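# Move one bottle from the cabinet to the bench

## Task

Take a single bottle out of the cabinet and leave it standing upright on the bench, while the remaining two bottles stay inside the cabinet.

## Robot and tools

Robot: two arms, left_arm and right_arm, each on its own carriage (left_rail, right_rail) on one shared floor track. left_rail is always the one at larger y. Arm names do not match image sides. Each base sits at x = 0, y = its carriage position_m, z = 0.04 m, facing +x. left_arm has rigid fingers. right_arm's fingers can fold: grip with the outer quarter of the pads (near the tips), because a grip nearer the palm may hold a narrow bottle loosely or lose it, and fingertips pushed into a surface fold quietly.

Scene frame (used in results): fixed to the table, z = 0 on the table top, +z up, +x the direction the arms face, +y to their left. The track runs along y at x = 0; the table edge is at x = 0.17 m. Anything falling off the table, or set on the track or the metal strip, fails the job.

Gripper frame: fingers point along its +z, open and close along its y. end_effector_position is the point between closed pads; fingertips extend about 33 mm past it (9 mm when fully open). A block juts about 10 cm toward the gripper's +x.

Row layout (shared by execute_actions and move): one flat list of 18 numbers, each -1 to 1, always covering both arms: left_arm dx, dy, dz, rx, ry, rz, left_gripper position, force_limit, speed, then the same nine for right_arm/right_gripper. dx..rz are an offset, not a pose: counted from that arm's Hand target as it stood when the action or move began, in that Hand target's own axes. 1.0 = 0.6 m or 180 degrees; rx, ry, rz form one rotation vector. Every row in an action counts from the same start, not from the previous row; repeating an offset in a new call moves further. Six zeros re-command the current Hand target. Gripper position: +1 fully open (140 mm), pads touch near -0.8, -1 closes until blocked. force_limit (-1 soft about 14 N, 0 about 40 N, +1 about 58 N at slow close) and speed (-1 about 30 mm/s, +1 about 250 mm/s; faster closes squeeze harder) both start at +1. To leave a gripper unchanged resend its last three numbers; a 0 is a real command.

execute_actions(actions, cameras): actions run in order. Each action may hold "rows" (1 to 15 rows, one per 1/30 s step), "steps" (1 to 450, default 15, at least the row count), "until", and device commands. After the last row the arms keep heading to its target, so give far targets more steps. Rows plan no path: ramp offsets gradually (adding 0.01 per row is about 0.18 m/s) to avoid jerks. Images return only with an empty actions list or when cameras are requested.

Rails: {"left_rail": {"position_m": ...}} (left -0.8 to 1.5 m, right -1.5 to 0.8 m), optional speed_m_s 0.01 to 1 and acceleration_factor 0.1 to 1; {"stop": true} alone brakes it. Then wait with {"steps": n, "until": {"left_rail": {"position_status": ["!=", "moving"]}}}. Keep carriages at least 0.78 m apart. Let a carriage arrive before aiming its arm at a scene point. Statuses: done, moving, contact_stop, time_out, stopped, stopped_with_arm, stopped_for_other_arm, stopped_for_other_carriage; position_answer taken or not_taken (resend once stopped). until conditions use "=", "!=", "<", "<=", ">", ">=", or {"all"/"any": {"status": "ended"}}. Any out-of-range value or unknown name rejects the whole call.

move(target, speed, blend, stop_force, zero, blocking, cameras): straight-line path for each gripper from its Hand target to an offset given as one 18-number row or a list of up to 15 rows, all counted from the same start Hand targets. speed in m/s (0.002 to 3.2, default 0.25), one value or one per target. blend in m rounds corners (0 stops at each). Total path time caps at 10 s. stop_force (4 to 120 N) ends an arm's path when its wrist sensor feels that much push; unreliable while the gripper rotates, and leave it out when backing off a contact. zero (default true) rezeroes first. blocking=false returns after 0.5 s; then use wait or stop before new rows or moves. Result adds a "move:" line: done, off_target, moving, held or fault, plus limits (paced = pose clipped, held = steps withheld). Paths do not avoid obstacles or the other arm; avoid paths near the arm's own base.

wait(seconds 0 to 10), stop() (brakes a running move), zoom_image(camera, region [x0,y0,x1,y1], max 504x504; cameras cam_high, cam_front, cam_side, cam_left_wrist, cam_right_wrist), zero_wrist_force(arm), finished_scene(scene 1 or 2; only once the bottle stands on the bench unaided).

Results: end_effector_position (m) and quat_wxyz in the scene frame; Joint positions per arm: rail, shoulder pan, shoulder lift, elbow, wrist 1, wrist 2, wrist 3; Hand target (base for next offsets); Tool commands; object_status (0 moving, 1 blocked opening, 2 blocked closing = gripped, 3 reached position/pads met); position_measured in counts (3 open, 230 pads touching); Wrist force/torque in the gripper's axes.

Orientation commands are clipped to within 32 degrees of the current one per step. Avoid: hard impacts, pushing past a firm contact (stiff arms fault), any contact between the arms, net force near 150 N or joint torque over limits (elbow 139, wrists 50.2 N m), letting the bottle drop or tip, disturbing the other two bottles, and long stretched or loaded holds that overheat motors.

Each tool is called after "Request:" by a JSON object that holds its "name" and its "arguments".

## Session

Request:
{"name": "execute_actions", "arguments": {"actions": []}}

Scene clock: 0.00 s.
left_arm: end_effector_position=(+0.3563, +1.0753, +0.5790) position_measured=3 object_status=3 end_effector_quat_wxyz=(+0.000, +0.000, +1.000, +0.000) | right_arm: end_effector_position=(+0.3563, -1.0343, +0.5790) position_measured=3 object_status=3 end_effector_quat_wxyz=(+0.000, +0.000, +1.000, +0.000)
Joint positions: left_arm=[0.997 -0.281 -2.157 1.821 -1.235 -1.571 -0.28] | right_arm=[-1.113 -0.281 -2.157 1.821 -1.235 -1.571 -0.28]
Joint velocities: within noise
Joint torques (N m): no reading
Wrist force (N): no reading
Wrist torque (N m): no reading
Wrist force, peak (N): no reading
Hand target: left_arm +0.3563, +1.0753, +0.5790; +0.000, +0.000, +1.000, +0.000 | right_arm +0.3563, -1.0343, +0.5790; +0.000, +0.000, +1.000, +0.000
Tool commands: left_gripper/position=+1.0 left_gripper/force_limit=+1.0 left_gripper/speed=+1.0 right_gripper/position=+1.0 right_gripper/force_limit=+1.0 right_gripper/speed=+1.0
left_rail: position_m=0.997 position_status=done
right_rail: position_m=-1.113 position_status=done

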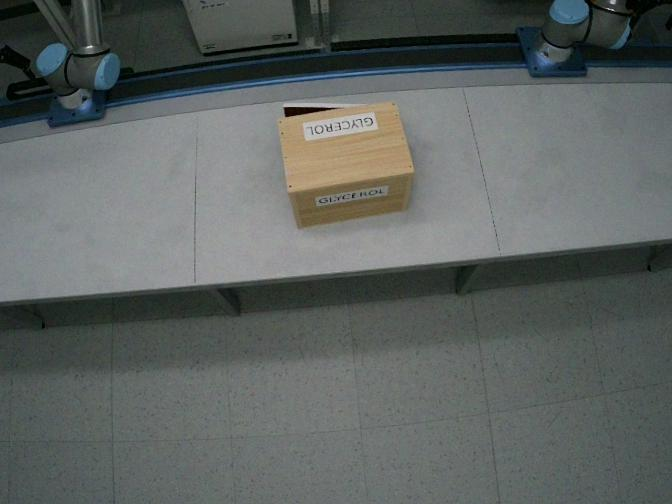

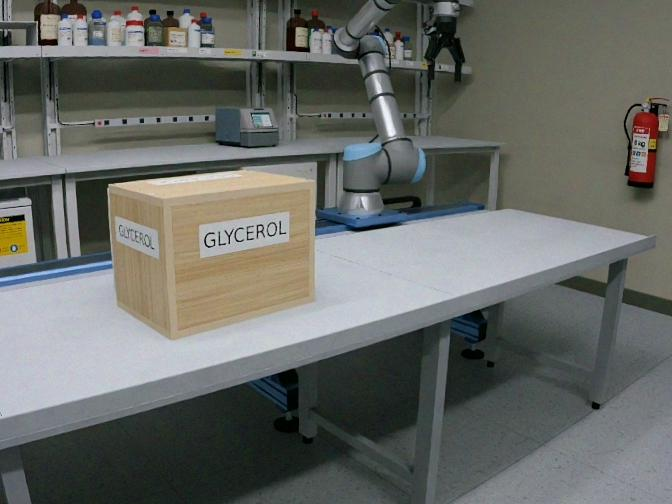

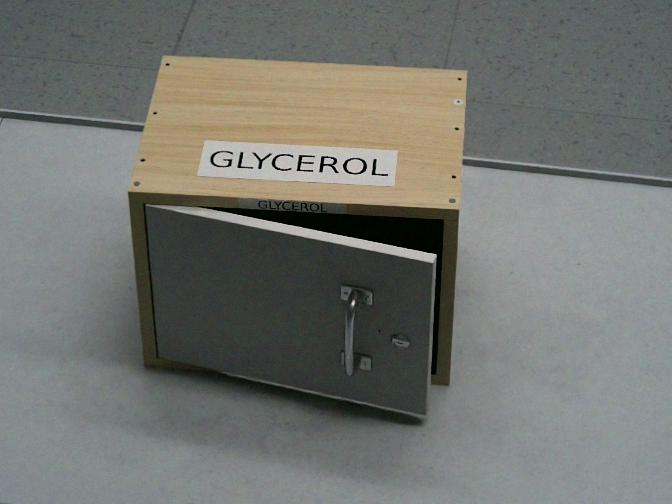

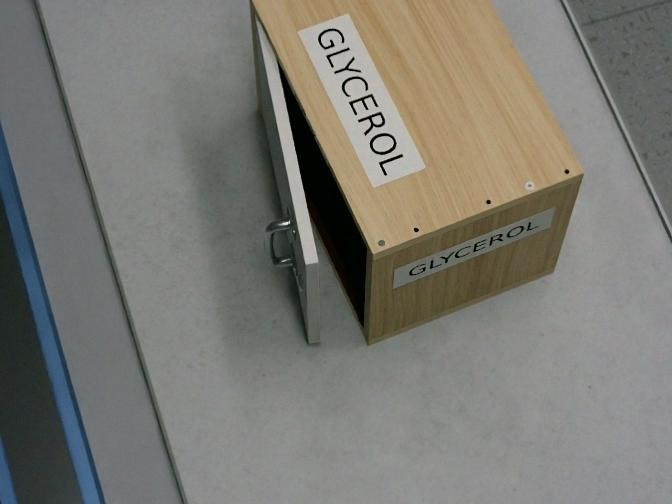

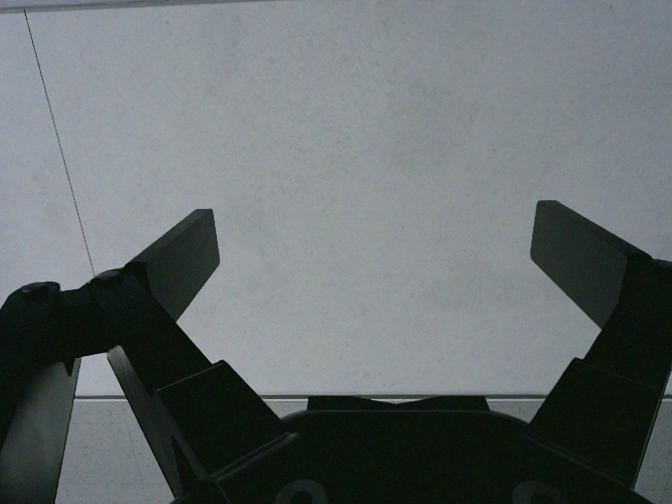

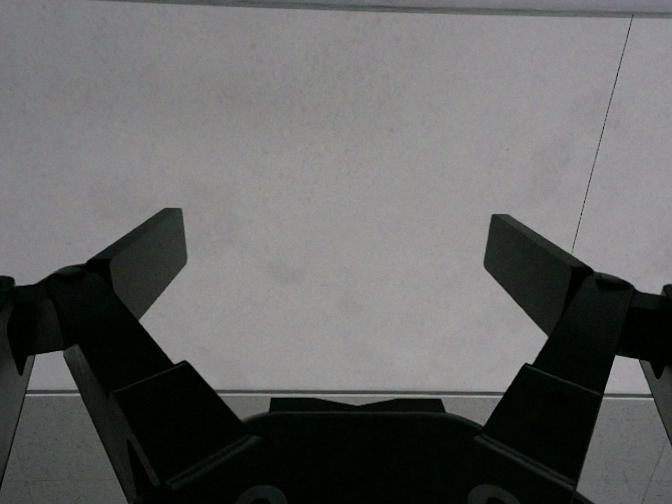

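Request:
{"name": "execute_actions", "arguments": {"actions": [{"right_rail":{"position_m":-1.4},"steps":120,"until":{"right_rail":{"position_status":["!=","moving"]}}},{"left_rail":{"position_m":-0.5},"steps":200,"until":{"left_rail":{"position_status":["!=","moving"]}}}], "cameras": ["cam_left_wrist"]}}

Request:
{"name": "move", "arguments": {"target": [[-0.0228,0.1028,0.1317,0,0,-0.5,-1,-1,0,0,0,0,0,0,0,1,1,1],[-0.0978,0.2362,0.2983,0,0,-1.0,-1,-1,0,0,0,0,0,0,0,1,1,1]], "speed": 0.5, "blend": [0.03,0], "cameras": ["cam_side","cam_front","cam_left_wrist"]}}

Scene clock: 78.30 s.
left_arm: end_effector_position=(+0.3563, -0.4214, +0.5790) position_measured=3 object_status=3 end_effector_quat_wxyz=(+0.000, +0.000, +1.000, +0.000) | right_arm: end_effector_position=(+0.3563, -1.3214, +0.5790) position_measured=3 object_status=3 end_effector_quat_wxyz=(+0.000, +0.000, +1.000, +0.000)
Joint positions: left_arm=[-0.5 -0.28 -2.157 1.821 -1.235 -1.571 -0.281] | right_arm=[-1.4 -0.281 -2.157 1.821 -1.235 -1.571 -0.28]
Joint torques (N m): left_arm=[1.71 -0.82 -51.59 -4.13 -0.41 0.15] | right_arm=[-3.2 0.22 -52.44 -4.38 0.32 0.17]
Wrist force (N): left_arm=[0.2 0.1 0.3] | right_arm=[0.3 0.3 -0.2]
Wrist torque (N m): left_arm=[0.03 -0.04 0.00] | right_arm=[0.08 -0.08 0.00]
Wrist force, peak (N): left_arm=[0.1 2.3 -0.2] | right_arm=[0.4 2.2 -0.1]
Hand target: left_arm +0.3563, -0.4214, +0.5790; +0.000, +0.000, +1.000, +0.000 | right_arm +0.3563, -1.3214, +0.5790; +0.000, +0.000, +1.000, +0.000
Tool commands: left_gripper/position=+1.0 left_gripper/force_limit=+1.0 left_gripper/speed=+1.0 right_gripper/position=+1.0 right_gripper/force_limit=+1.0 right_gripper/speed=+1.0
left_rail: position_m=-0.500 position_status=done
right_rail: position_m=-1.400 position_status=done
Images, in order (width x height): cam_left_wrist 672x504.

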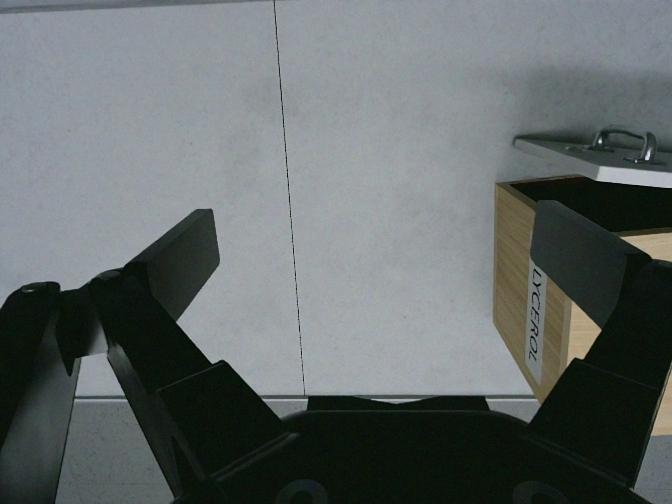

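Scene clock: 82.23 s.
left_arm: end_effector_position=(+0.4150, -0.2796, +0.4000) position_measured=233 object_status=3 end_effector_quat_wxyz=(+0.000, +1.000, +0.000, +0.000) | right_arm: end_effector_position=(+0.3563, -1.3214, +0.5790) position_measured=3 object_status=3 end_effector_quat_wxyz=(+0.000, +0.000, +1.000, +0.000)
Joint positions: left_arm=[-0.5 0.108 -1.998 2.064 -1.637 -1.571 -3.033] | right_arm=[-1.4 -0.281 -2.157 1.821 -1.235 -1.571 -0.28]
Joint torques (N m): left_arm=[-14.91 -1.98 -46.84 -6.03 1.84 -2.02] | right_arm=[-1.3 3.38 -52.91 -4.54 0.51 0.22]
Wrist force (N): left_arm=[0.4 0.3 -0.3] | right_arm=[0.1 0.4 -0.3]
Wrist torque (N m): left_arm=[0.02 -0.06 0.09] | right_arm=[0.09 -0.02 0.00]
Wrist force, peak (N): left_arm=[0.3 0.8 -0.6] | right_arm=[0.0 0.8 -0.2]
Hand target: left_arm +0.4150, -0.2797, +0.4000; +0.000, +1.000, +0.000, +0.000 | right_arm +0.3563, -1.3214, +0.5790; +0.000, +0.000, +1.000, +0.000
Off the commanded pose: left_arm 0.000 m, 0 deg | right_arm 0.000 m, 0 deg.
left_rail: position_m=-0.500 position_status=done
right_rail: position_m=-1.400 position_status=done
move: done
Images, in order (width x height): cam_front 672x504, cam_side 672x504, cam_left_wrist 672x504.

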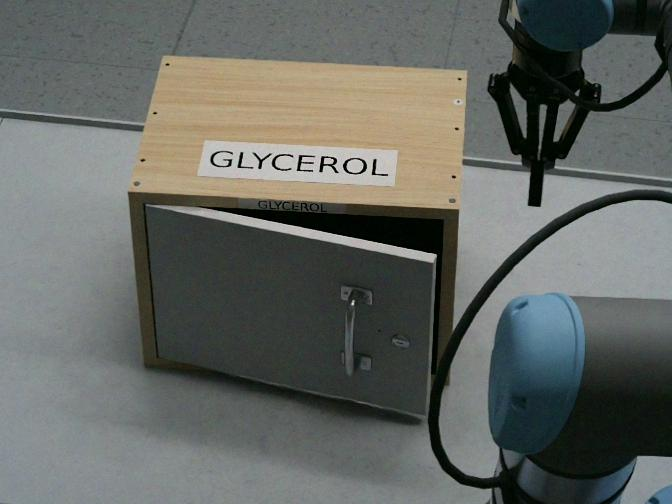

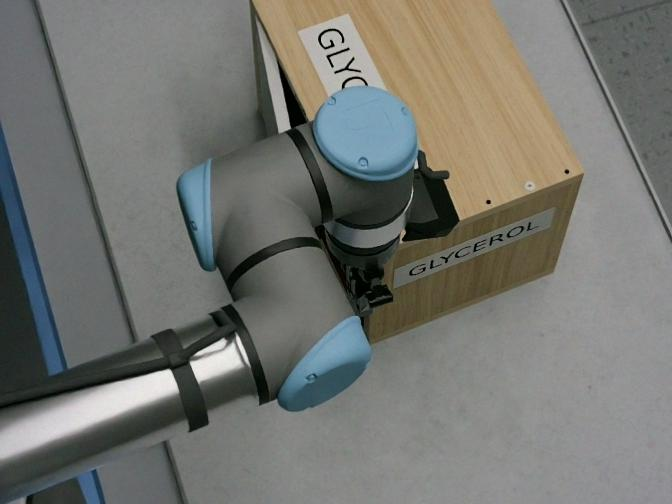

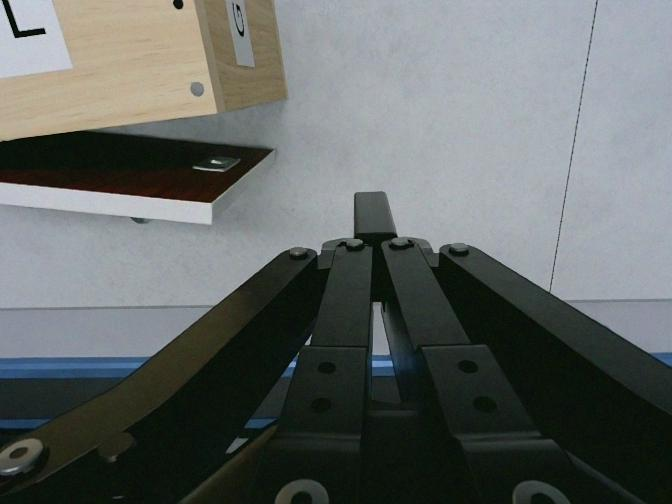

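Request:
{"name": "move", "arguments": {"target": [[0.01,-0.0162,0.3,0,0,0,-1,-1,0,0,0,0,0,0,0,1,1,1],[0.01,-0.2412,0.3,0,0,0,-1,-1,0,0,0,0,0,0,0,1,1,1],[-0.0117,-0.2678,0.3,0,0,0,-1,-1,0,0,0,0,0,0,0,1,1,1],[-0.1655,-0.2998,0.3,0,0,0,-1,-1,0,0,0,0,0,0,0,1,1,1],[-0.2935,-0.366,0.3,0,0,0,-1,-1,0,0,0,0,0,0,0,1,1,1],[-0.4002,-0.463,0.3,0,0,0,-1,-1,0,0,0,0,0,0,0,1,1,1],[-0.478,-0.5843,0.3,0,0,0,-1,-1,0,0,0,0,0,0,0,1,1,1],[-0.516,-0.6935,0.3,0,0,0,-1,-1,0,0,0,0,0,0,0,1,1,1],[-0.5283,-0.7695,0.3,0,0,0,-1,-1,0,0,0,0,0,0,0,1,1,1]], "speed": [0.25,0.12,0.1,0.13,0.14,0.14,0.14,0.12,0.08], "blend": [0.01,0.01,0.01,0.02,0.02,0.02,0.02,0.02,0], "stop_force": 25, "cameras": ["cam_side","cam_front","cam_left_wrist"]}}

Scene clock: 109.97 s.
left_arm: end_effector_position=(+0.0981, +0.1820, +0.2200) position_measured=233 object_status=3 end_effector_quat_wxyz=(+0.000, +1.000, +0.000, +0.000) | right_arm: end_effector_position=(+0.3563, -1.3214, +0.5790) position_measured=3 object_status=3 end_effector_quat_wxyz=(+0.000, +0.000, +1.000, +0.000)
Joint positions: left_arm=[-0.5 1.172 -1.499 1.994 -2.065 -1.571 -1.969] | right_arm=[-1.4 -0.281 -2.157 1.821 -1.235 -1.571 -0.28]
Joint torques (N m): left_arm=[25.36 -42.3 -56.58 -2.71 -1.92 2.69] | right_arm=[-2.55 -1.47 -53.72 -4.65 0.33 0.45]
Wrist force (N): left_arm=[1.2 2.5 -0.4] | right_arm=[0.1 0.3 0.0]
Wrist torque (N m): left_arm=[0.17 -0.20 -0.01] | right_arm=[0.08 -0.03 0.00]
Wrist force, peak (N): left_arm=[4.5 2.0 -0.4] | right_arm=[0.1 0.7 -0.2]
Hand target: left_arm +0.0981, +0.1820, +0.2200; +0.000, +1.000, +0.000, +0.000 | right_arm +0.3563, -1.3214, +0.5790; +0.000, +0.000, +1.000, +0.000
Off the commanded pose: left_arm 0.000 m, 0 deg | right_arm 0.000 m, 0 deg.
left_rail: position_m=-0.500 position_status=done
right_rail: position_m=-1.400 position_status=done
move: done
Images, in order (width x height): cam_front 672x504, cam_side 672x504, cam_left_wrist 672x504.

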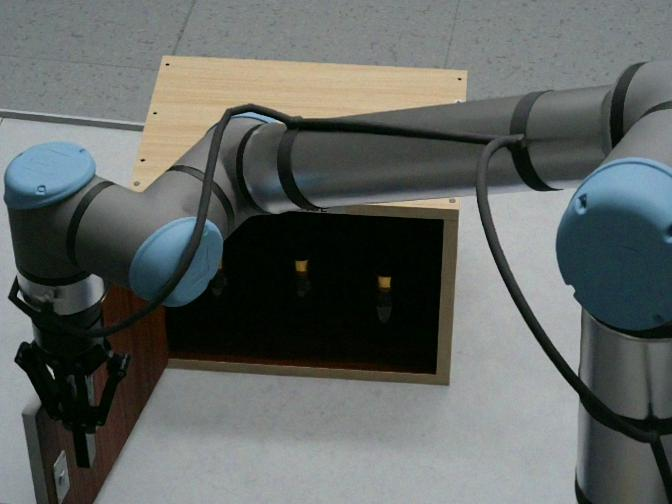

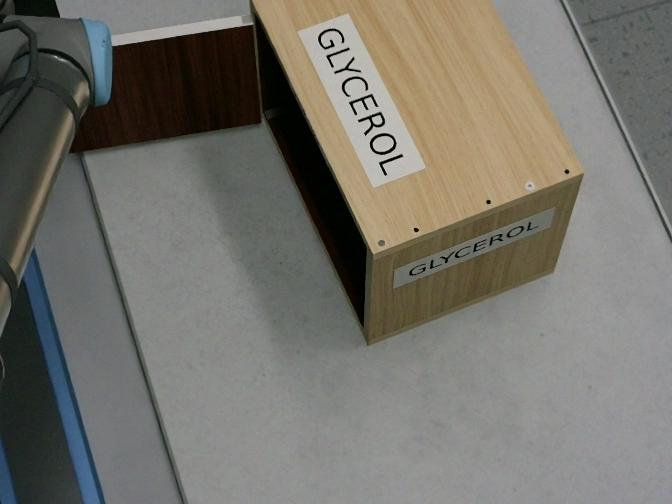

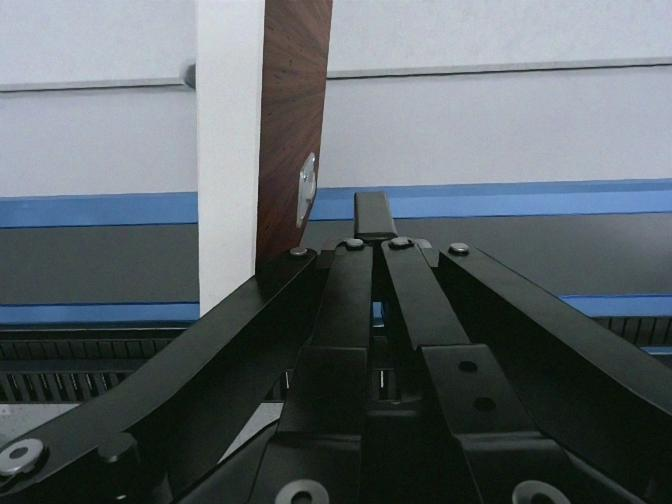

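Request:
{"name": "zoom_image", "arguments": {"camera": "cam_front", "region": [190, 200, 470, 390]}}

Scaled by 1.800.

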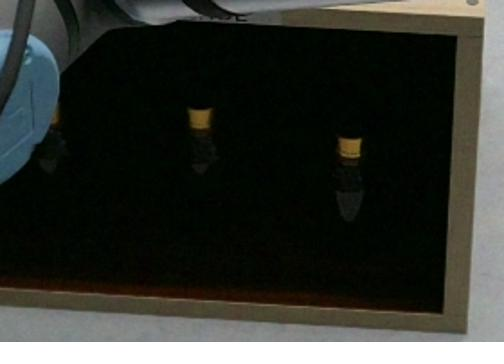

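Request:
{"name": "move", "arguments": {"target": [[0.05,0.2167,-0.15,0,0,0,-1,-1,0,0,0,0,0,0,0,1,1,1],[0.3033,0.3867,0,-0.0197,0.3774,0.0293,-1,-1,0,0,0,0,0,0,0,1,1,1],[0.4478,0.4363,0.2167,-0.0197,0.3774,0.0293,-0.08,0,0,0,0,0,0,0,0,1,1,1]], "speed": [0.3,0.35,0.25], "blend": [0.03,0.04,0], "cameras": ["cam_side","cam_left_wrist"]}}

Request:
{"name": "zoom_image", "arguments": {"camera": "cam_left_wrist", "region": [200, 0, 520, 240]}}

Scene clock: 141.57 s.
left_arm: end_effector_position=(+0.3668, -0.0798, +0.0900) position_measured=139 object_status=0 end_effector_quat_wxyz=(+0.029, +0.828, -0.043, +0.558) | right_arm: end_effector_position=(+0.3563, -1.3214, +0.5790) position_measured=3 object_status=3 end_effector_quat_wxyz=(+0.000, +0.000, +1.000, +0.000)
Joint positions: left_arm=[-0.5 1.063 -0.909 2.551 -3.984 -2.592 -2.421] | right_arm=[-1.4 -0.281 -2.157 1.821 -1.235 -1.571 -0.28]
Joint torques (N m): left_arm=[-16.36 -47.24 0.8 -5.66 -0.38 -1.9] | right_arm=[3.21 0.51 -51.89 -4.32 0.15 0]
Wrist force (N): left_arm=[0.5 1.4 1.3] | right_arm=[0.2 0.5 0.0]
Wrist torque (N m): left_arm=[0.48 -0.08 0.06] | right_arm=[0.11 -0.06 0.00]
Wrist force, peak (N): left_arm=[1.4 3.2 -0.9] | right_arm=[0.4 0.9 -0.1]
Hand target: left_arm +0.3668, -0.0798, +0.0900; +0.029, +0.828, -0.043, +0.558 | right_arm +0.3563, -1.3214, +0.5790; +0.000, +0.000, +1.000, +0.000
Off the commanded pose: left_arm 0.000 m, 0 deg | right_arm 0.000 m, 0 deg.
left_rail: position_m=-0.500 position_status=done
right_rail: position_m=-1.400 position_status=done
move: done
Images, in order (width x height): cam_side 672x504, cam_left_wrist 672x504.

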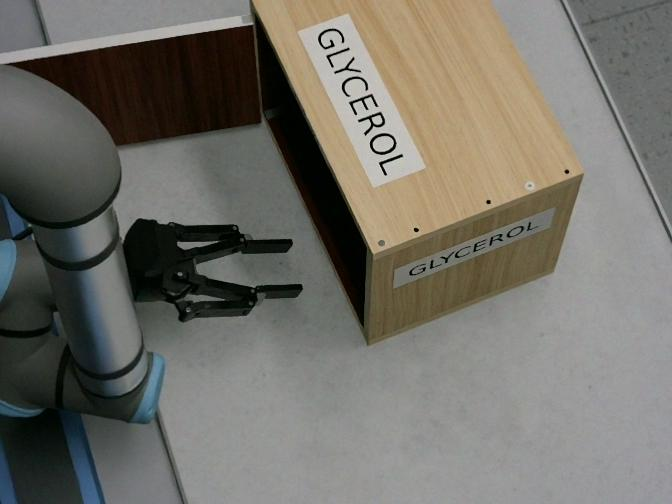

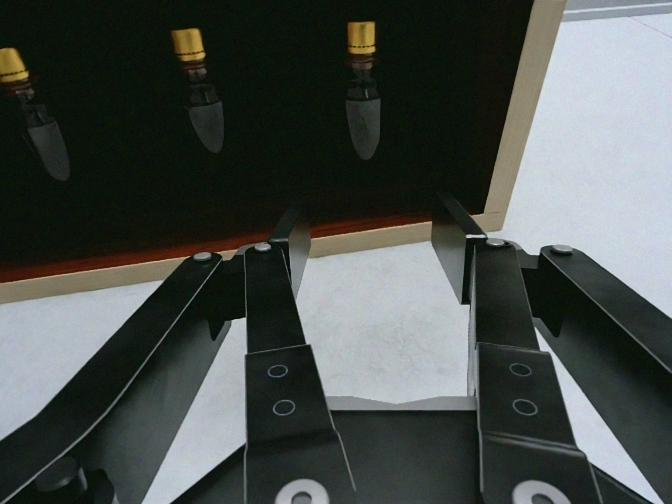

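Scaled by 1.575.

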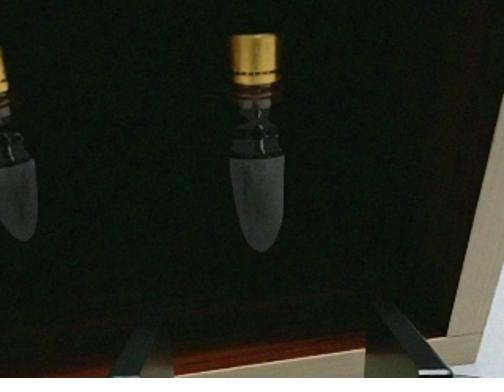

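Request:
{"name": "move", "arguments": {"target": [[-0.019,-0.0058,0.0616,0,0,0,-0.08,0,0,0,0,0,0,0,0,1,1,1],[0.0466,-0.0058,0.2239,0,0,0,-0.08,0,0,0,0,0,0,0,0,1,1,1]], "speed": [0.1,0.07], "blend": [0.01,0], "stop_force": 8, "cameras": ["cam_left_wrist"]}}

Scene clock: 159.47 s.
left_arm: end_effector_position=(+0.5014, -0.0904, +0.0656) position_measured=139 object_status=3 end_effector_quat_wxyz=(+0.029, +0.828, -0.043, +0.558) | right_arm: end_effector_position=(+0.3563, -1.3214, +0.5790) position_measured=3 object_status=3 end_effector_quat_wxyz=(+0.000, +0.000, +1.000, +0.000)
Joint positions: left_arm=[-0.5 0.799 -0.806 2.45 -4.207 -2.387 -2.697] | right_arm=[-1.4 -0.281 -2.157 1.821 -1.235 -1.571 -0.28]
Joint torques (N m): left_arm=[-16.1 -55.71 -8.57 -5.66 0.27 -2.16] | right_arm=[-1.28 1.08 -52.93 -4.56 0.35 -0.18]
Wrist force (N): left_arm=[0.3 1.3 0.2] | right_arm=[0.1 0.2 -0.1]
Wrist torque (N m): left_arm=[0.50 -0.06 0.10] | right_arm=[0.04 -0.02 0.00]
Wrist force, peak (N): left_arm=[0.6 1.6 1.3] | right_arm=[0.1 0.8 -0.3]
Hand target: left_arm +0.5014, -0.0904, +0.0656; +0.029, +0.828, -0.043, +0.558 | right_arm +0.3563, -1.3214, +0.5790; +0.000, +0.000, +1.000, +0.000
Off the commanded pose: left_arm 0.000 m, 0 deg | right_arm 0.000 m, 0 deg.
left_rail: position_m=-0.500 position_status=done
right_rail: position_m=-1.400 position_status=done
move: done
Images, in order (width x height): cam_left_wrist 672x504.

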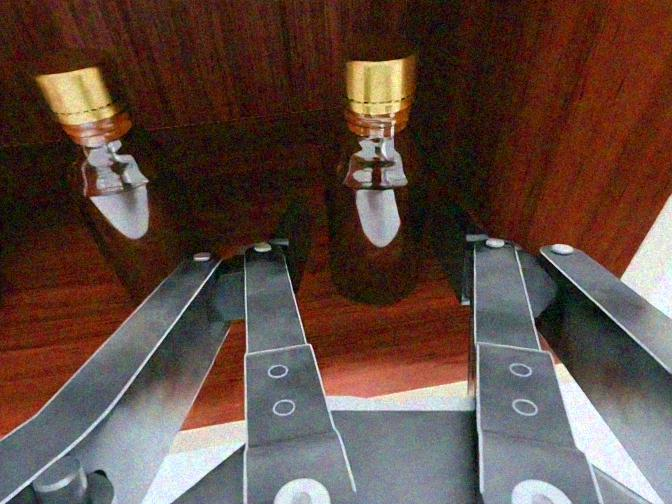

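Request:
{"name": "execute_actions", "arguments": {"actions": [{"rows":[[0,0,0,0,0,0,-1,0,-1,0,0,0,0,0,0,1,1,1]],"steps":50}]}}

Request:
{"name": "move", "arguments": {"target": [[0.0309,0,-0.0125,0,0,0,-1,0,-1,0,0,0,0,0,0,1,1,1],[-0.0535,0,-0.266,0,0,0,-1,0,-1,0,0,0,0,0,0,1,1,1],[-0.033,0.3355,-0.168,-0.1494,0,0.0604,-1,0,-1,0,0,0,0,0,0,1,1,1]], "speed": [0.06,0.18,0.22], "blend": [0.008,0.03,0], "cameras": ["cam_left_wrist","cam_side","cam_front"]}}

Scene clock: 176.77 s.
left_arm: end_effector_position=(+0.5014, -0.0904, +0.0656) position_measured=163 object_status=2 end_effector_quat_wxyz=(+0.029, +0.828, -0.043, +0.558) | right_arm: end_effector_position=(+0.3563, -1.3214, +0.5790) position_measured=3 object_status=3 end_effector_quat_wxyz=(+0.000, +0.000, +1.000, +0.000)
Joint positions: left_arm=[-0.5 0.799 -0.806 2.45 -4.207 -2.387 -2.697] | right_arm=[-1.4 -0.281 -2.157 1.821 -1.235 -1.571 -0.28]
Joint torques (N m): left_arm=[-10.79 -54.16 -6.59 -1.11 0.38 -1.77] | right_arm=[0.67 0.25 -54.16 -4.53 0.3 0.59]
Wrist force (N): left_arm=[4.3 1.4 -5.6] | right_arm=[0.0 0.4 0.0]
Wrist torque (N m): left_arm=[0.48 -0.09 0.08] | right_arm=[0.09 -0.01 0.00]
Wrist force, peak (N): left_arm=[3.8 1.2 -6.1] | right_arm=[0.6 0.5 -0.1]
Hand target: left_arm +0.5014, -0.0904, +0.0656; +0.029, +0.828, -0.043, +0.558 | right_arm +0.3563, -1.3214, +0.5790; +0.000, +0.000, +1.000, +0.000
Off the commanded pose: left_arm 0.000 m, 0 deg | right_arm 0.000 m, 0 deg.
left_rail: position_m=-0.500 position_status=done
right_rail: position_m=-1.400 position_status=done

Scene clock: 179.77 s.
left_arm: end_effector_position=(+0.3801, -0.2801, +0.0850) position_measured=163 object_status=2 end_effector_quat_wxyz=(+0.168, +0.791, -0.249, +0.533) | right_arm: end_effector_position=(+0.3563, -1.3214, +0.5790) position_measured=3 object_status=3 end_effector_quat_wxyz=(+0.000, +0.000, +1.000, +0.000)
Joint positions: left_arm=[-0.5 0.848 -1.045 2.689 -3.485 -2.742 -1.862] | right_arm=[-1.4 -0.281 -2.157 1.821 -1.235 -1.571 -0.28]
Joint torques (N m): left_arm=[-13.57 -67.73 4.01 -2.44 -3.94 3.05] | right_arm=[-0.2 2.87 -52.47 -4.88 -0.07 0.12]
Wrist force (N): left_arm=[-2.3 1.4 1.6] | right_arm=[0.0 0.3 -0.3]
Wrist torque (N m): left_arm=[0.53 -0.07 -0.04] | right_arm=[0.07 0.00 0.00]
Wrist force, peak (N): left_arm=[4.2 1.3 -5.5] | right_arm=[-0.1 0.7 -0.5]
Hand target: left_arm +0.3801, -0.2801, +0.0850; +0.168, +0.791, -0.249, +0.533 | right_arm +0.3563, -1.3214, +0.5790; +0.000, +0.000, +1.000, +0.000
Off the commanded pose: left_arm 0.000 m, 0 deg | right_arm 0.000 m, 0 deg.
left_rail: position_m=-0.500 position_status=done
right_rail: position_m=-1.400 position_status=done
move: done
Images, in order (width x height): cam_front 672x504, cam_side 672x504, cam_left_wrist 672x504.

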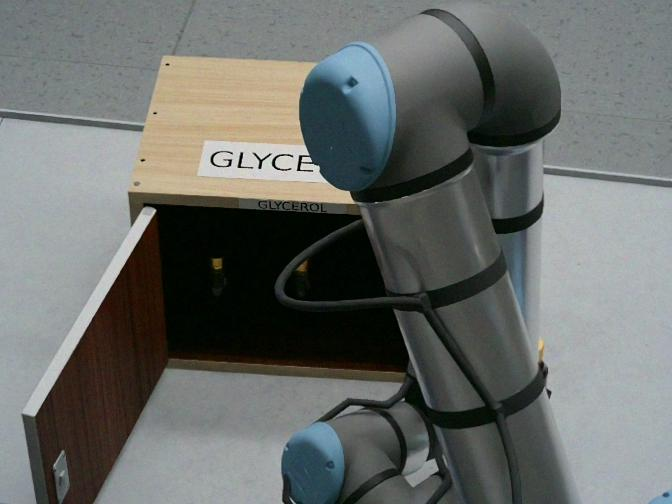

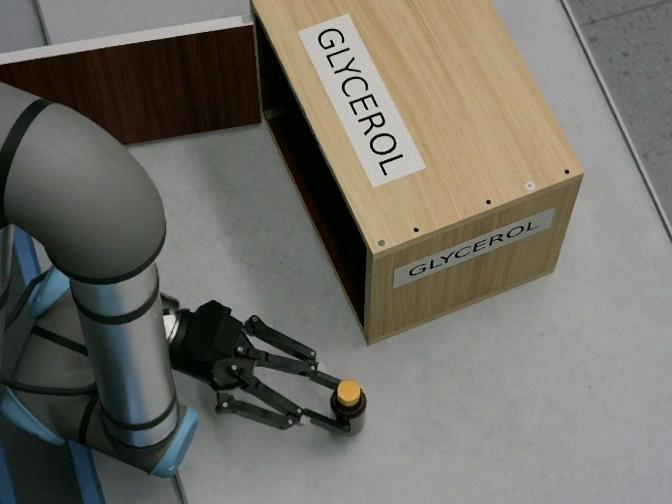

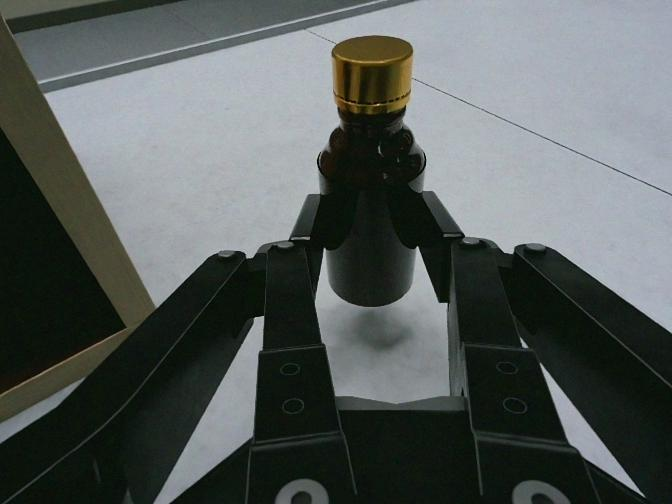

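Request:
{"name": "move", "arguments": {"target": [[-0.051,0,0.0206,0,0,0,-1,0,-1,0,0,0,0,0,0,1,1,1],[-0.0695,0,0.0281,0,0,0,-1,0,-1,0,0,0,0,0,0,1,1,1]], "speed": [0.06,0.012], "stop_force": 5, "cameras": ["cam_left_wrist"]}}

Scene clock: 202.20 s.
left_arm: end_effector_position=(+0.3800, -0.2800, +0.0470) position_measured=163 object_status=2 end_effector_quat_wxyz=(+0.168, +0.791, -0.249, +0.533) | right_arm: end_effector_position=(+0.3563, -1.3214, +0.5790) position_measured=3 object_status=3 end_effector_quat_wxyz=(+0.000, +0.000, +1.000, +0.000)
Joint positions: left_arm=[-0.5 0.848 -0.907 2.675 -3.608 -2.742 -1.862] | right_arm=[-1.4 -0.281 -2.157 1.821 -1.235 -1.571 -0.28]
Joint torques (N m): left_arm=[4.62 -69.39 13.66 -2.42 -2.96 1.59] | right_arm=[-3.14 5.45 -53.32 -4.31 -0.23 0.47]
Wrist force (N): left_arm=[1.0 -1.3 0.8] | right_arm=[-0.1 0.2 0.1]
Wrist torque (N m): left_arm=[0.13 -0.05 0.10] | right_arm=[0.04 0.02 -0.01]
Wrist force, peak (N): left_arm=[14.0 1.8 -8.8] | right_arm=[-0.2 0.6 -0.4]
Hand target: left_arm +0.3800, -0.2800, +0.0471; +0.168, +0.791, -0.249, +0.533 (not the last commanded pose) | right_arm +0.3563, -1.3214, +0.5790; +0.000, +0.000, +1.000, +0.000
Off the commanded pose: left_arm 0.007 m, 0 deg | right_arm 0.000 m, 0 deg.
left_rail: position_m=-0.500 position_status=done
right_rail: position_m=-1.400 position_status=done
move: contact (left_arm); path passed 1 of 2 targets
Images, in order (width x height): cam_left_wrist 672x504.

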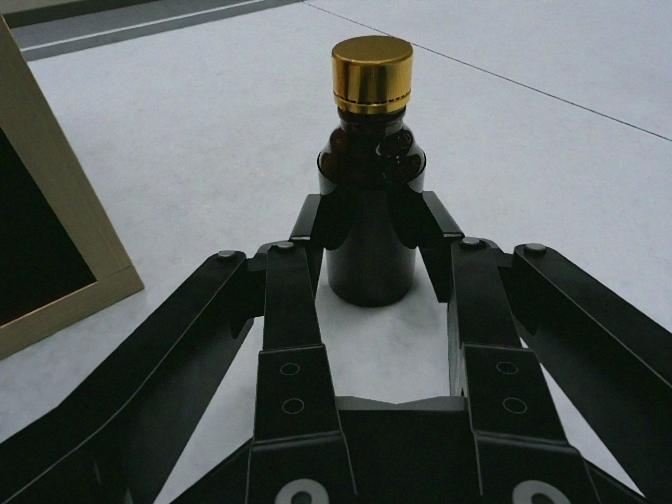

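Request:
{"name": "move", "arguments": {"target": [[0,0,0,0,0,0,-0.08,0,-0.7,0,0,0,0,0,0,1,1,1],[-0.0624,0,-0.1545,0,0,0,-0.08,0,-0.7,0,0,0,0,0,0,1,1,1],[0.4375,-0.0628,-0.4875,0,-0.3778,0,-0.08,0,-0.7,0,0,0,0,0,0,1,1,1]], "speed": [0.1,0.15,0.4], "blend": [0,0.02,0], "cameras": ["cam_side","cam_front"]}}

Request:
{"name": "move", "arguments": {"target": [[-0.637,-0.4391,0,0,0,0,-1,-1,0,0,0,0,0,0,0,1,1,1],[-0.637,-0.4391,0.3,0,0,0,-1,-1,0,0,0,0,0,0,0,1,1,1]], "speed": [0.4,0.25], "blend": [0.02,0], "cameras": ["cam_side","cam_front","cam_left_wrist"]}}

Scene clock: 212.13 s.
left_arm: end_effector_position=(+0.2600, -0.1501, +0.4000) position_measured=139 object_status=3 end_effector_quat_wxyz=(+0.000, +0.954, -0.301, +0.000) | right_arm: end_effector_position=(+0.3563, -1.3214, +0.5790) position_measured=3 object_status=3 end_effector_quat_wxyz=(+0.000, +0.000, +1.000, +0.000)
Joint positions: left_arm=[-0.5 0.521 -2.067 2.1 -1.604 -1.571 -2.01] | right_arm=[-1.4 -0.281 -2.157 1.821 -1.235 -1.571 -0.28]
Joint torques (N m): left_arm=[-15.33 3.05 -60.86 -2.22 2.21 -2.05] | right_arm=[-1.92 0.75 -53.53 -4.56 -0.16 0.02]
Wrist force (N): left_arm=[0.0 -1.6 0.1] | right_arm=[0.1 0.4 0.0]
Wrist torque (N m): left_arm=[-0.45 -0.02 0.13] | right_arm=[0.09 -0.02 0.00]
Wrist force, peak (N): left_arm=[1.1 -1.6 -2.8] | right_arm=[0.4 0.6 -0.3]
Hand target: left_arm +0.2600, -0.1501, +0.4000; +0.000, +0.954, -0.301, +0.000 | right_arm +0.3563, -1.3214, +0.5790; +0.000, +0.000, +1.000, +0.000
Off the commanded pose: left_arm 0.000 m, 0 deg | right_arm 0.000 m, 0 deg.
left_rail: position_m=-0.500 position_status=done
right_rail: position_m=-1.400 position_status=done
move: done
Images, in order (width x height): cam_front 672x504, cam_side 672x504.

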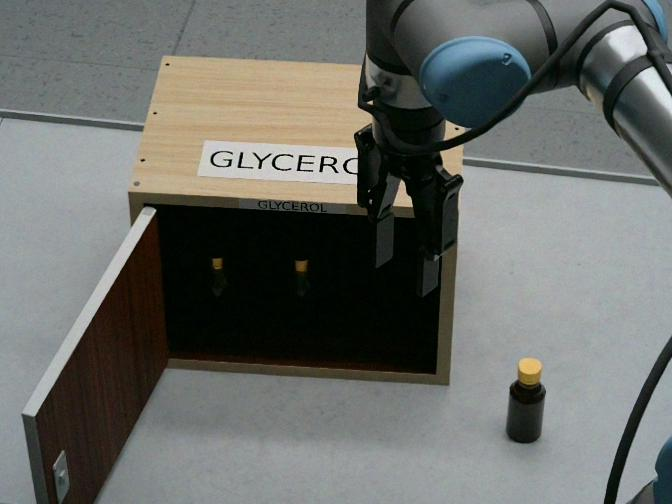

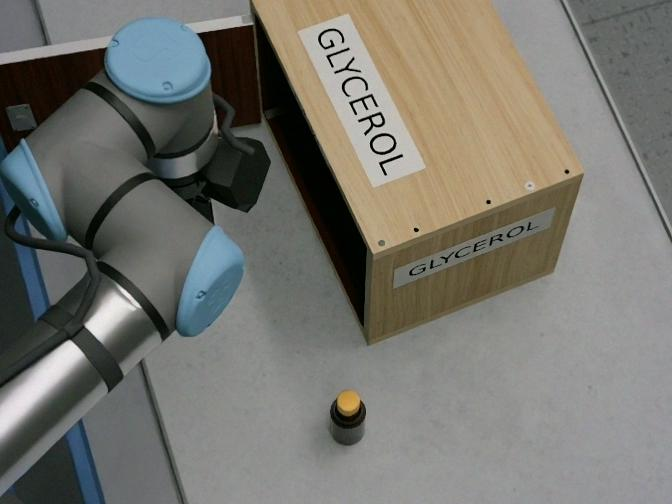

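Scene clock: 214.73 s.
left_arm: end_effector_position=(+0.0980, +0.2850, +0.2203) position_measured=233 object_status=3 end_effector_quat_wxyz=(+0.000, +0.954, -0.301, +0.000) | right_arm: end_effector_position=(+0.3563, -1.3214, +0.5790) position_measured=3 object_status=3 end_effector_quat_wxyz=(+0.000, +0.000, +1.000, +0.000)
Joint positions: left_arm=[-0.5 1.225 -1.339 1.804 -2.036 -1.571 -1.306] | right_arm=[-1.4 -0.281 -2.157 1.821 -1.235 -1.571 -0.28]
Joint torques (N m): left_arm=[23.28 -60.01 -42.09 -5.83 1.11 2.7] | right_arm=[-0.92 -1.77 -53.76 -4.66 -0.34 0.15]
Wrist force (N): left_arm=[0.4 -1.3 -0.4] | right_arm=[-0.2 0.2 -0.2]
Wrist torque (N m): left_arm=[-0.31 -0.10 -0.05] | right_arm=[0.04 0.03 0.00]
Wrist force, peak (N): left_arm=[-2.0 -2.9 -2.4] | right_arm=[-0.2 0.7 0.0]
Hand target: left_arm +0.0980, +0.2850, +0.2202; +0.000, +0.954, -0.301, +0.000 | right_arm +0.3563, -1.3214, +0.5790; +0.000, +0.000, +1.000, +0.000
Off the commanded pose: left_arm 0.000 m, 0 deg | right_arm 0.000 m, 0 deg.
left_rail: position_m=-0.500 position_status=done
right_rail: position_m=-1.400 position_status=done
move: done
Images, in order (width x height): cam_front 672x504, cam_side 672x504, cam_left_wrist 672x504.

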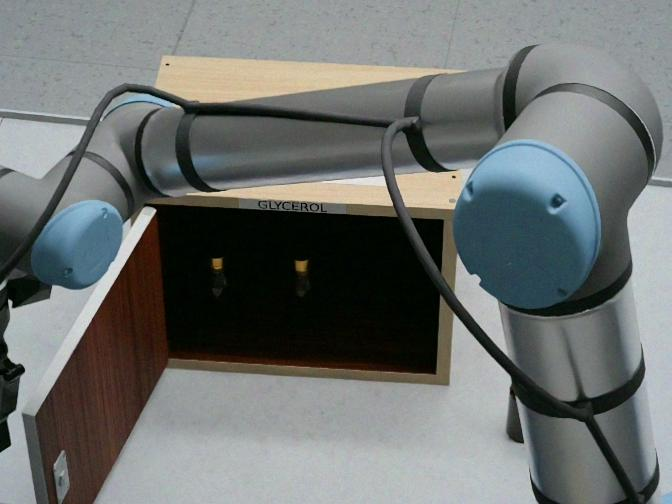

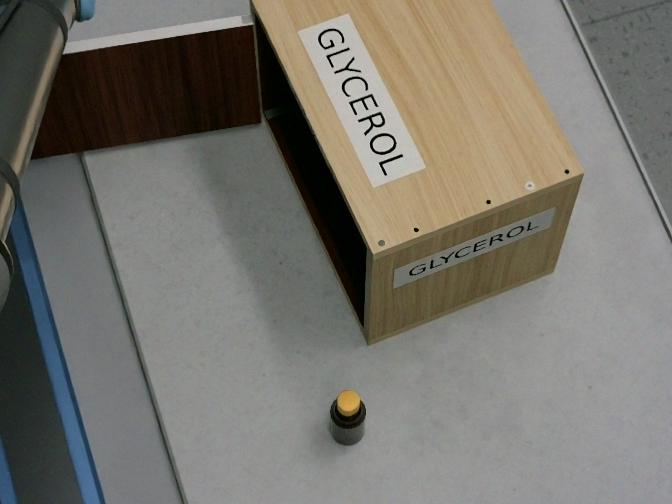

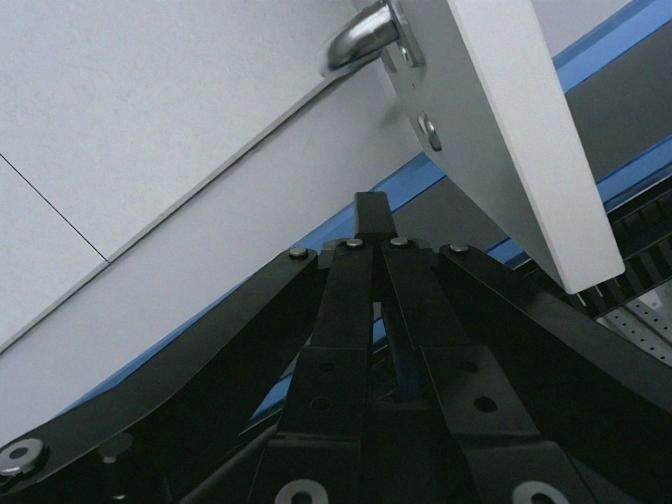

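Request:
{"name": "move", "arguments": {"target": [[0.0779,0.1123,0,0,0,0,-1,-1,0,0,0,0,0,0,0,1,1,1],[0.141,0.1841,0,0,0,0,-1,-1,0,0,0,0,0,0,0,1,1,1],[0.2578,0.2692,0,0,0,0,-1,-1,0,0,0,0,0,0,0,1,1,1],[0.3922,0.32,0,0,0,0,-1,-1,0,0,0,0,0,0,0,1,1,1],[0.5351,0.335,0,0,0,0,-1,-1,0,0,0,0,0,0,0,1,1,1],[0.6773,0.3125,-0.012,0,0,0,-1,-1,0,0,0,0,0,0,0,1,1,1],[0.7664,0.2772,-0.0247,0,0,0,-1,-1,0,0,0,0,0,0,0,1,1,1],[0.8783,0.203,-0.0247,0,0,0,-1,-1,0,0,0,0,0,0,0,1,1,1]], "speed": [0.1,0.13,0.15,0.15,0.15,0.13,0.1,0.03], "blend": [0.02,0.02,0.02,0.02,0.02,0.02,0.01,0], "stop_force": 15, "cameras": ["cam_side","cam_front"]}}

Scene clock: 237.10 s.
left_arm: end_effector_position=(+0.4249, -0.1162, +0.2348) position_measured=233 object_status=3 end_effector_quat_wxyz=(+0.000, +0.954, -0.301, +0.000) | right_arm: end_effector_position=(+0.3563, -1.3214, +0.5790) position_measured=3 object_status=3 end_effector_quat_wxyz=(+0.000, +0.000, +1.000, +0.000)
Joint positions: left_arm=[-0.5 0.425 -1.714 2.17 -2.027 -1.57 -2.105] | right_arm=[-1.4 -0.281 -2.157 1.821 -1.235 -1.571 -0.28]
Joint torques (N m): left_arm=[20.84 -50.44 -41.44 -2.33 -2.14 2.5] | right_arm=[0.21 1.86 -54.95 -4.66 0.12 -0.18]
Wrist force (N): left_arm=[-0.3 -1.6 0.0] | right_arm=[-0.1 0.3 -0.2]
Wrist torque (N m): left_arm=[-0.40 0.04 0.03] | right_arm=[0.06 0.02 0.00]
Wrist force, peak (N): left_arm=[-22.3 14.4 -5.8] | right_arm=[-0.2 0.6 -0.5]
Hand target: left_arm +0.4249, -0.1162, +0.2348; +0.000, +0.954, -0.301, +0.000 (not the last commanded pose) | right_arm +0.3563, -1.3214, +0.5790; +0.000, +0.000, +1.000, +0.000
Off the commanded pose: left_arm 0.035 m, 0 deg | right_arm 0.000 m, 0 deg.
left_rail: position_m=-0.500 position_status=done
right_rail: position_m=-1.400 position_status=done
move: contact (left_arm); path passed 7 of 8 targets
Images, in order (width x height): cam_front 672x504, cam_side 672x504.

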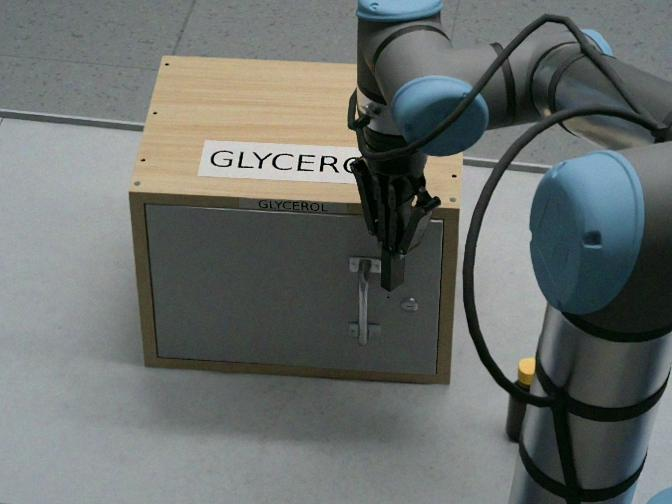

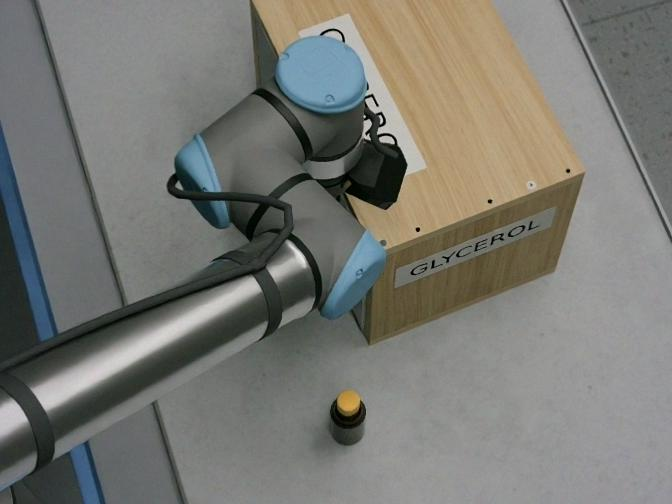

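Request:
{"name": "move", "arguments": {"target": [-0.1365,0.0956,-0.1333,0,0,0,-1,-1,0,0,0,0,0,0,0,1,1,1], "speed": 0.25, "cameras": ["cam_side","cam_front"]}}

Scene clock: 240.50 s.
left_arm: end_effector_position=(+0.3250, -0.1162, +0.3148) position_measured=233 object_status=3 end_effector_quat_wxyz=(+0.000, +0.954, -0.301, +0.000) | right_arm: end_effector_position=(+0.3563, -1.3214, +0.5790) position_measured=3 object_status=3 end_effector_quat_wxyz=(+0.000, +0.000, +1.000, +0.000)
Joint positions: left_arm=[-0.5 0.514 -1.905 2.16 -1.826 -1.57 -2.017] | right_arm=[-1.4 -0.281 -2.157 1.821 -1.235 -1.571 -0.28]
Joint torques (N m): left_arm=[21.99 -36.58 -60.84 -1.97 -2.32 2.66] | right_arm=[1.47 1.45 -54.8 -4.6 -0.51 0.3]
Wrist force (N): left_arm=[-0.6 -2.0 0.0] | right_arm=[0.1 0.5 -0.3]
Wrist torque (N m): left_arm=[-0.51 0.11 0.01] | right_arm=[0.12 -0.02 0.00]
Wrist force, peak (N): left_arm=[1.3 -2.6 1.3] | right_arm=[0.2 0.7 -0.3]
Hand target: left_arm +0.3249, -0.1162, +0.3148; +0.000, +0.954, -0.301, +0.000 | right_arm +0.3563, -1.3214, +0.5790; +0.000, +0.000, +1.000, +0.000
Off the commanded pose: left_arm 0.000 m, 0 deg | right_arm 0.000 m, 0 deg.
left_rail: position_m=-0.500 position_status=done
right_rail: position_m=-1.400 position_status=done
move: done
Images, in order (width x height): cam_front 672x504, cam_side 672x504.

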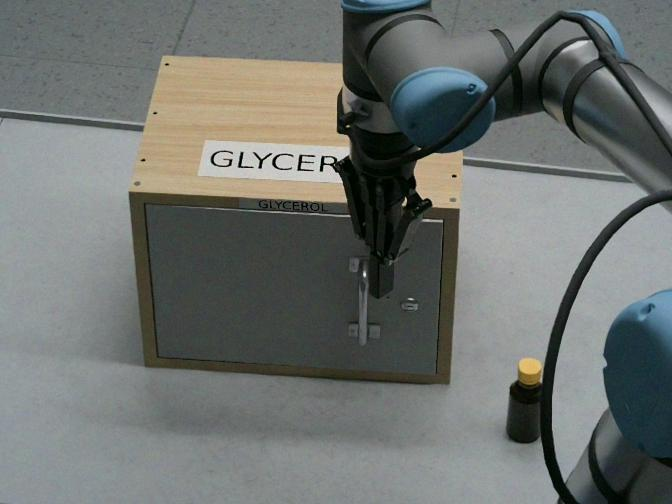

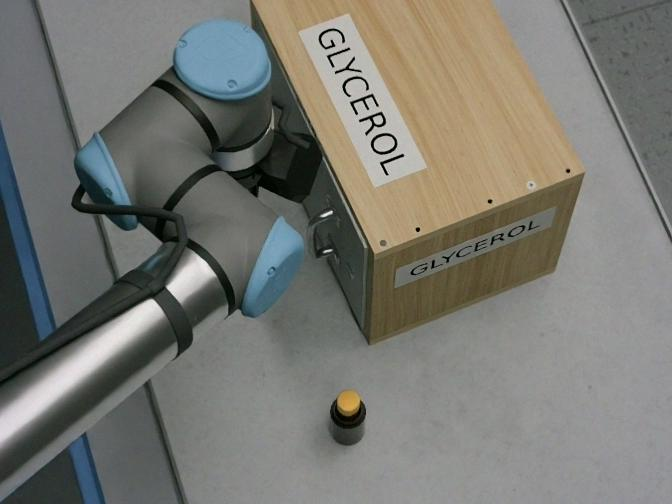

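Request:
{"name": "finished_scene", "arguments": {"scene": 2}}

The scene is finished: the task was done.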